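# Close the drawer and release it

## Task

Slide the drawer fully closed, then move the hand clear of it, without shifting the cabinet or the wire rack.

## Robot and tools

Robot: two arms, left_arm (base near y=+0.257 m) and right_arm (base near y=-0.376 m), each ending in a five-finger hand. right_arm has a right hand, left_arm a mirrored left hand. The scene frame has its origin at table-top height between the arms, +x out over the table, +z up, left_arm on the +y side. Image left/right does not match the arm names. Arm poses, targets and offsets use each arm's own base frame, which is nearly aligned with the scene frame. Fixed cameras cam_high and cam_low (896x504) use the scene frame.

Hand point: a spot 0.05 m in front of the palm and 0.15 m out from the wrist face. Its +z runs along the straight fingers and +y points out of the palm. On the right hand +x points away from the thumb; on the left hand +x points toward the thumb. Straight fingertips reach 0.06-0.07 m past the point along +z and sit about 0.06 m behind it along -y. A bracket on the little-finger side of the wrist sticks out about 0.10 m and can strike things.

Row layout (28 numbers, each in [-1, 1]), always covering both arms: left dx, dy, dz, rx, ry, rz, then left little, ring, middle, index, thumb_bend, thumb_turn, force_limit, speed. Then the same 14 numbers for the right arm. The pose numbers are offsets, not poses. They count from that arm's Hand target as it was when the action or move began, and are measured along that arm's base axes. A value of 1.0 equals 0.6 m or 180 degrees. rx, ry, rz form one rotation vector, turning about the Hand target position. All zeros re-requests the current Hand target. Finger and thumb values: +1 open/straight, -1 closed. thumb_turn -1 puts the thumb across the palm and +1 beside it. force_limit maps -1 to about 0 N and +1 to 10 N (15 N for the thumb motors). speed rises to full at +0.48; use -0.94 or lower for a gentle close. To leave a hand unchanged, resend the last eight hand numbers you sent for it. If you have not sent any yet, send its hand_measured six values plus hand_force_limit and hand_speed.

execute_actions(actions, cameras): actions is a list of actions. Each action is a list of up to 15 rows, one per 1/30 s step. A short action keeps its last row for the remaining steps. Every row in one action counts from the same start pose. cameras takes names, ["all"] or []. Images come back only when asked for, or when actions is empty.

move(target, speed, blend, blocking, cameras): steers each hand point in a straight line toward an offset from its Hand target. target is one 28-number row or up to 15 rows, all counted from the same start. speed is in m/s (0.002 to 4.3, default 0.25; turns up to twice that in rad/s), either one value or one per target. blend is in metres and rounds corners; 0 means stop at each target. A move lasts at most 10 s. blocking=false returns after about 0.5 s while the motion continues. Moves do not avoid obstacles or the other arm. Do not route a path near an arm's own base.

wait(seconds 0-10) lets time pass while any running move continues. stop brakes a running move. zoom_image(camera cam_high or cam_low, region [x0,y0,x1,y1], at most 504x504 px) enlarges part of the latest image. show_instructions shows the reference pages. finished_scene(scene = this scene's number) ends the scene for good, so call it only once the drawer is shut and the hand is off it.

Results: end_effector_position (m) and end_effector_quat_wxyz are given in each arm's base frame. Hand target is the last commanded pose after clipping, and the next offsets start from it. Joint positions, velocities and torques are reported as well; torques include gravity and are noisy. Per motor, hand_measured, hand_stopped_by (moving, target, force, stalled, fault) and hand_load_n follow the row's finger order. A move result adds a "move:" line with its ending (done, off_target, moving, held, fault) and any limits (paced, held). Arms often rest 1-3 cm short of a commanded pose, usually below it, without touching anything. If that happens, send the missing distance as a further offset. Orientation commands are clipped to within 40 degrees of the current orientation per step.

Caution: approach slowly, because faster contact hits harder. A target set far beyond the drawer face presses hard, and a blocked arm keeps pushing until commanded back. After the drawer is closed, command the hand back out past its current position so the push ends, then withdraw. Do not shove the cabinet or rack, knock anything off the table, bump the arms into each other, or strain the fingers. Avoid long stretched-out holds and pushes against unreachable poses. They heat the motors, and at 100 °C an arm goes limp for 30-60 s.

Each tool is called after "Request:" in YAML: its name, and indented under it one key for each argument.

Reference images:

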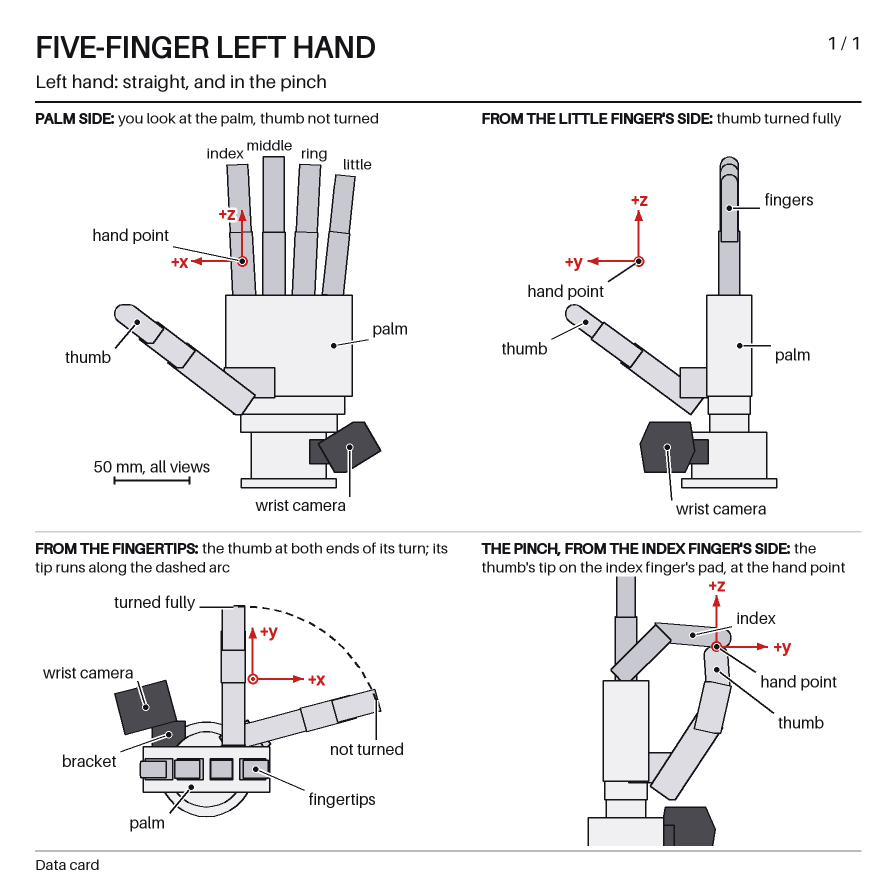

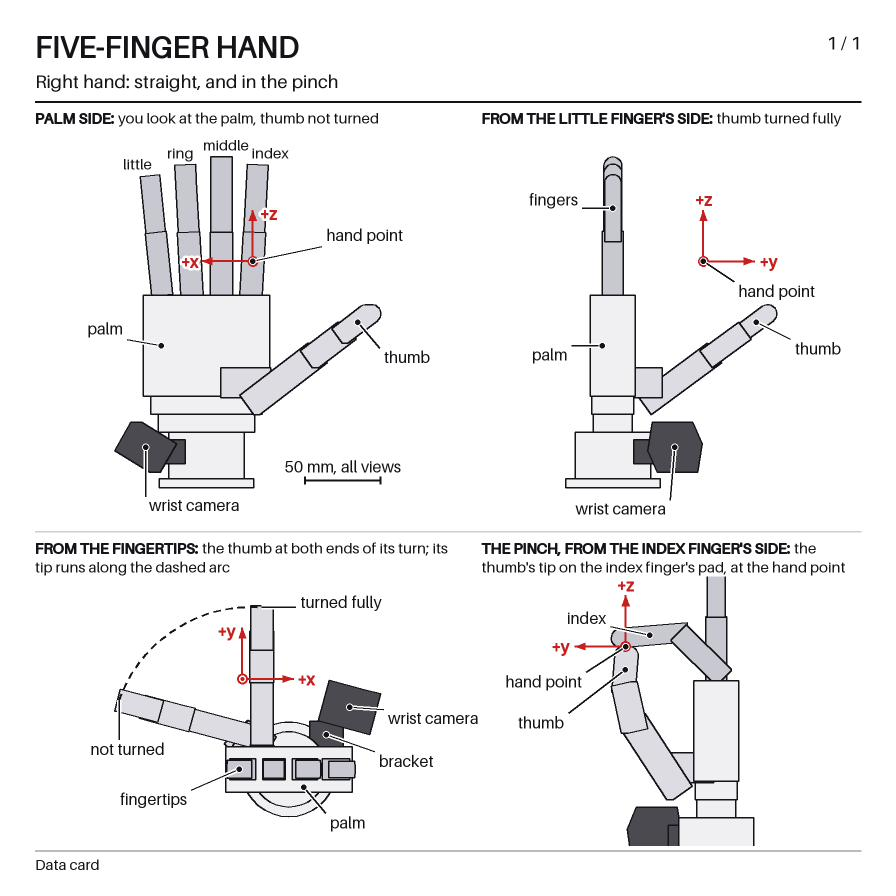

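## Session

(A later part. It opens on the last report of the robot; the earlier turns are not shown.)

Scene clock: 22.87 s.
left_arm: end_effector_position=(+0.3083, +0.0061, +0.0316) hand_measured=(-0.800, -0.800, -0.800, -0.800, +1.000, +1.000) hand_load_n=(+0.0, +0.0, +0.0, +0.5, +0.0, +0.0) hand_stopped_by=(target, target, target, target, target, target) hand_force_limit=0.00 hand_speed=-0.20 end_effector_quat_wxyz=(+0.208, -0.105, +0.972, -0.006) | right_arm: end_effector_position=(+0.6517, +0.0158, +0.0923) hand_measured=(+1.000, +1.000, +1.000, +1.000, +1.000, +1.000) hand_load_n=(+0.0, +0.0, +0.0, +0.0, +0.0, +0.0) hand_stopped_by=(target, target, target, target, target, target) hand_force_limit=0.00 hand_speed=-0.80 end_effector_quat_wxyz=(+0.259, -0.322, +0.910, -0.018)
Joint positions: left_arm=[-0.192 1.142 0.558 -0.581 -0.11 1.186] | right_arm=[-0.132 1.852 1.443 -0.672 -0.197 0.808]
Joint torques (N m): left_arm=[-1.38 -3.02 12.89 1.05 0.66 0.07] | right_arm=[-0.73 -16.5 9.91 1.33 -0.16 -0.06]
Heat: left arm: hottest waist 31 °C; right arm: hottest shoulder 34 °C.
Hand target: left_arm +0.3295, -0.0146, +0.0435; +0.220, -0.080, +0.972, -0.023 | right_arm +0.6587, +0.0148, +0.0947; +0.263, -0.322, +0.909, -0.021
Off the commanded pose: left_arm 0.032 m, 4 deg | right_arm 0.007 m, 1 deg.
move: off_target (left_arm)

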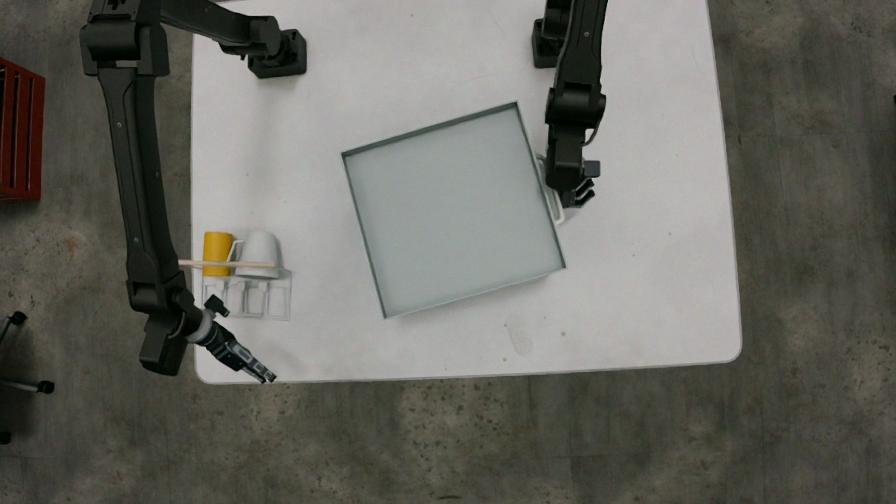

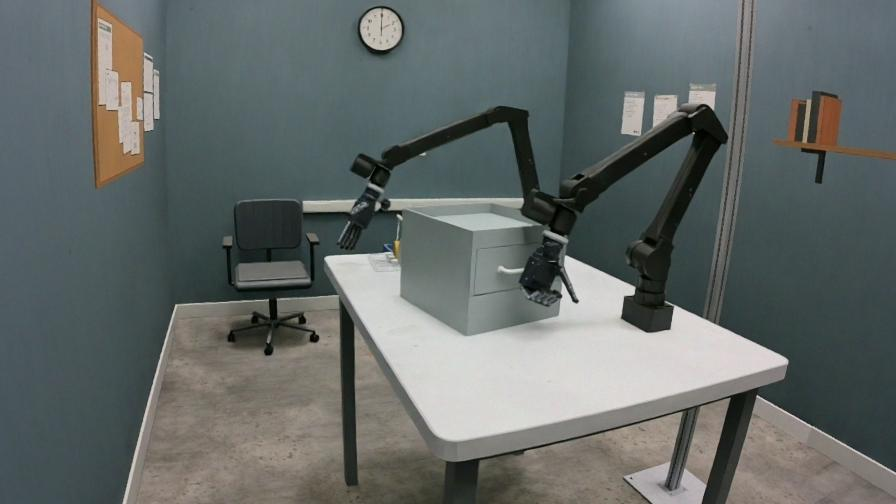

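Request:
move:
  target: [-0.055,0.2,0.005,0,0,0,-0.8,-0.8,-0.8,-0.8,1,1,0,-0.2,0,0,0,0,0,0,1,1,1,1,1,1,0,-0.8]
  speed: 0.15
  cameras: ["all"]

Request:
zoom_image:
  camera: "cam_low"
  region: [460, 210, 600, 330]

Scene clock: 25.37 s.
left_arm: end_effector_position=(+0.2987, +0.1024, +0.0458) hand_measured=(-0.800, -0.800, -0.800, -0.800, +1.000, +1.000) hand_load_n=(+0.5, +0.0, +0.5, +0.0, +0.0, +0.0) hand_stopped_by=(target, target, target, target, target, target) hand_force_limit=0.00 hand_speed=-0.20 end_effector_quat_wxyz=(+0.221, -0.080, +0.972, -0.024) | right_arm: end_effector_position=(+0.6517, +0.0158, +0.0923) hand_measured=(+1.000, +1.000, +1.000, +1.000, +1.000, +1.000) hand_load_n=(+0.0, +0.0, +0.0, +0.0, +0.0, +0.0) hand_stopped_by=(target, target, target, target, target, target) hand_force_limit=0.00 hand_speed=-0.80 end_effector_quat_wxyz=(+0.259, -0.322, +0.910, -0.018)
Joint positions: left_arm=[0.2 1.046 0.536 -0.622 0.096 1.584] | right_arm=[-0.132 1.852 1.443 -0.672 -0.197 0.808]
Joint torques (N m): left_arm=[2.61 -3.37 9.17 0.66 0.21 0.11] | right_arm=[-0.73 -16.5 9.8 1.31 -0.19 -0.03]
Heat: left arm: hottest waist 31 °C; right arm: hottest shoulder 35 °C.
Hand target: left_arm +0.2965, +0.1055, +0.0465; +0.220, -0.080, +0.972, -0.023 | right_arm +0.6587, +0.0148, +0.0947; +0.263, -0.322, +0.909, -0.021
Off the commanded pose: left_arm 0.004 m, 0 deg | right_arm 0.007 m, 1 deg.
move: done

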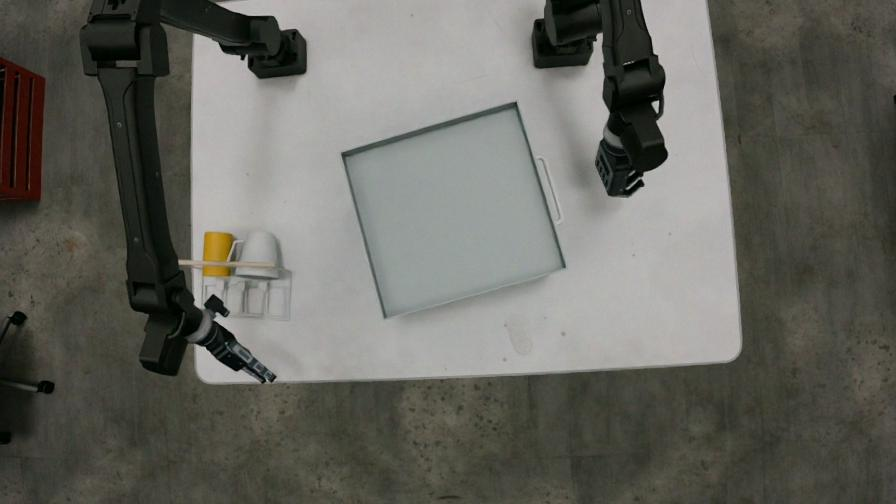

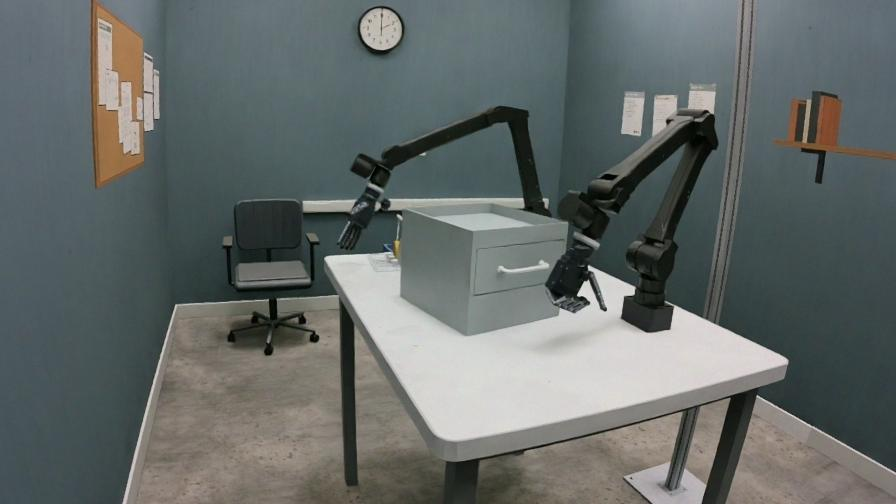

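Scaled by 3.600 from the camera's 896x504 image, which has a finer 1280x720 frame.

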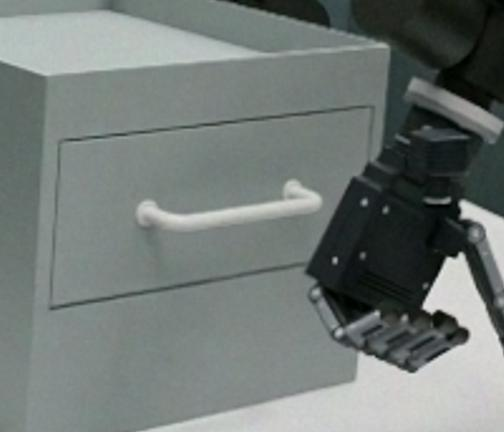

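Request:
finished_scene:
  scene: 2

The scene is finished: the task was done.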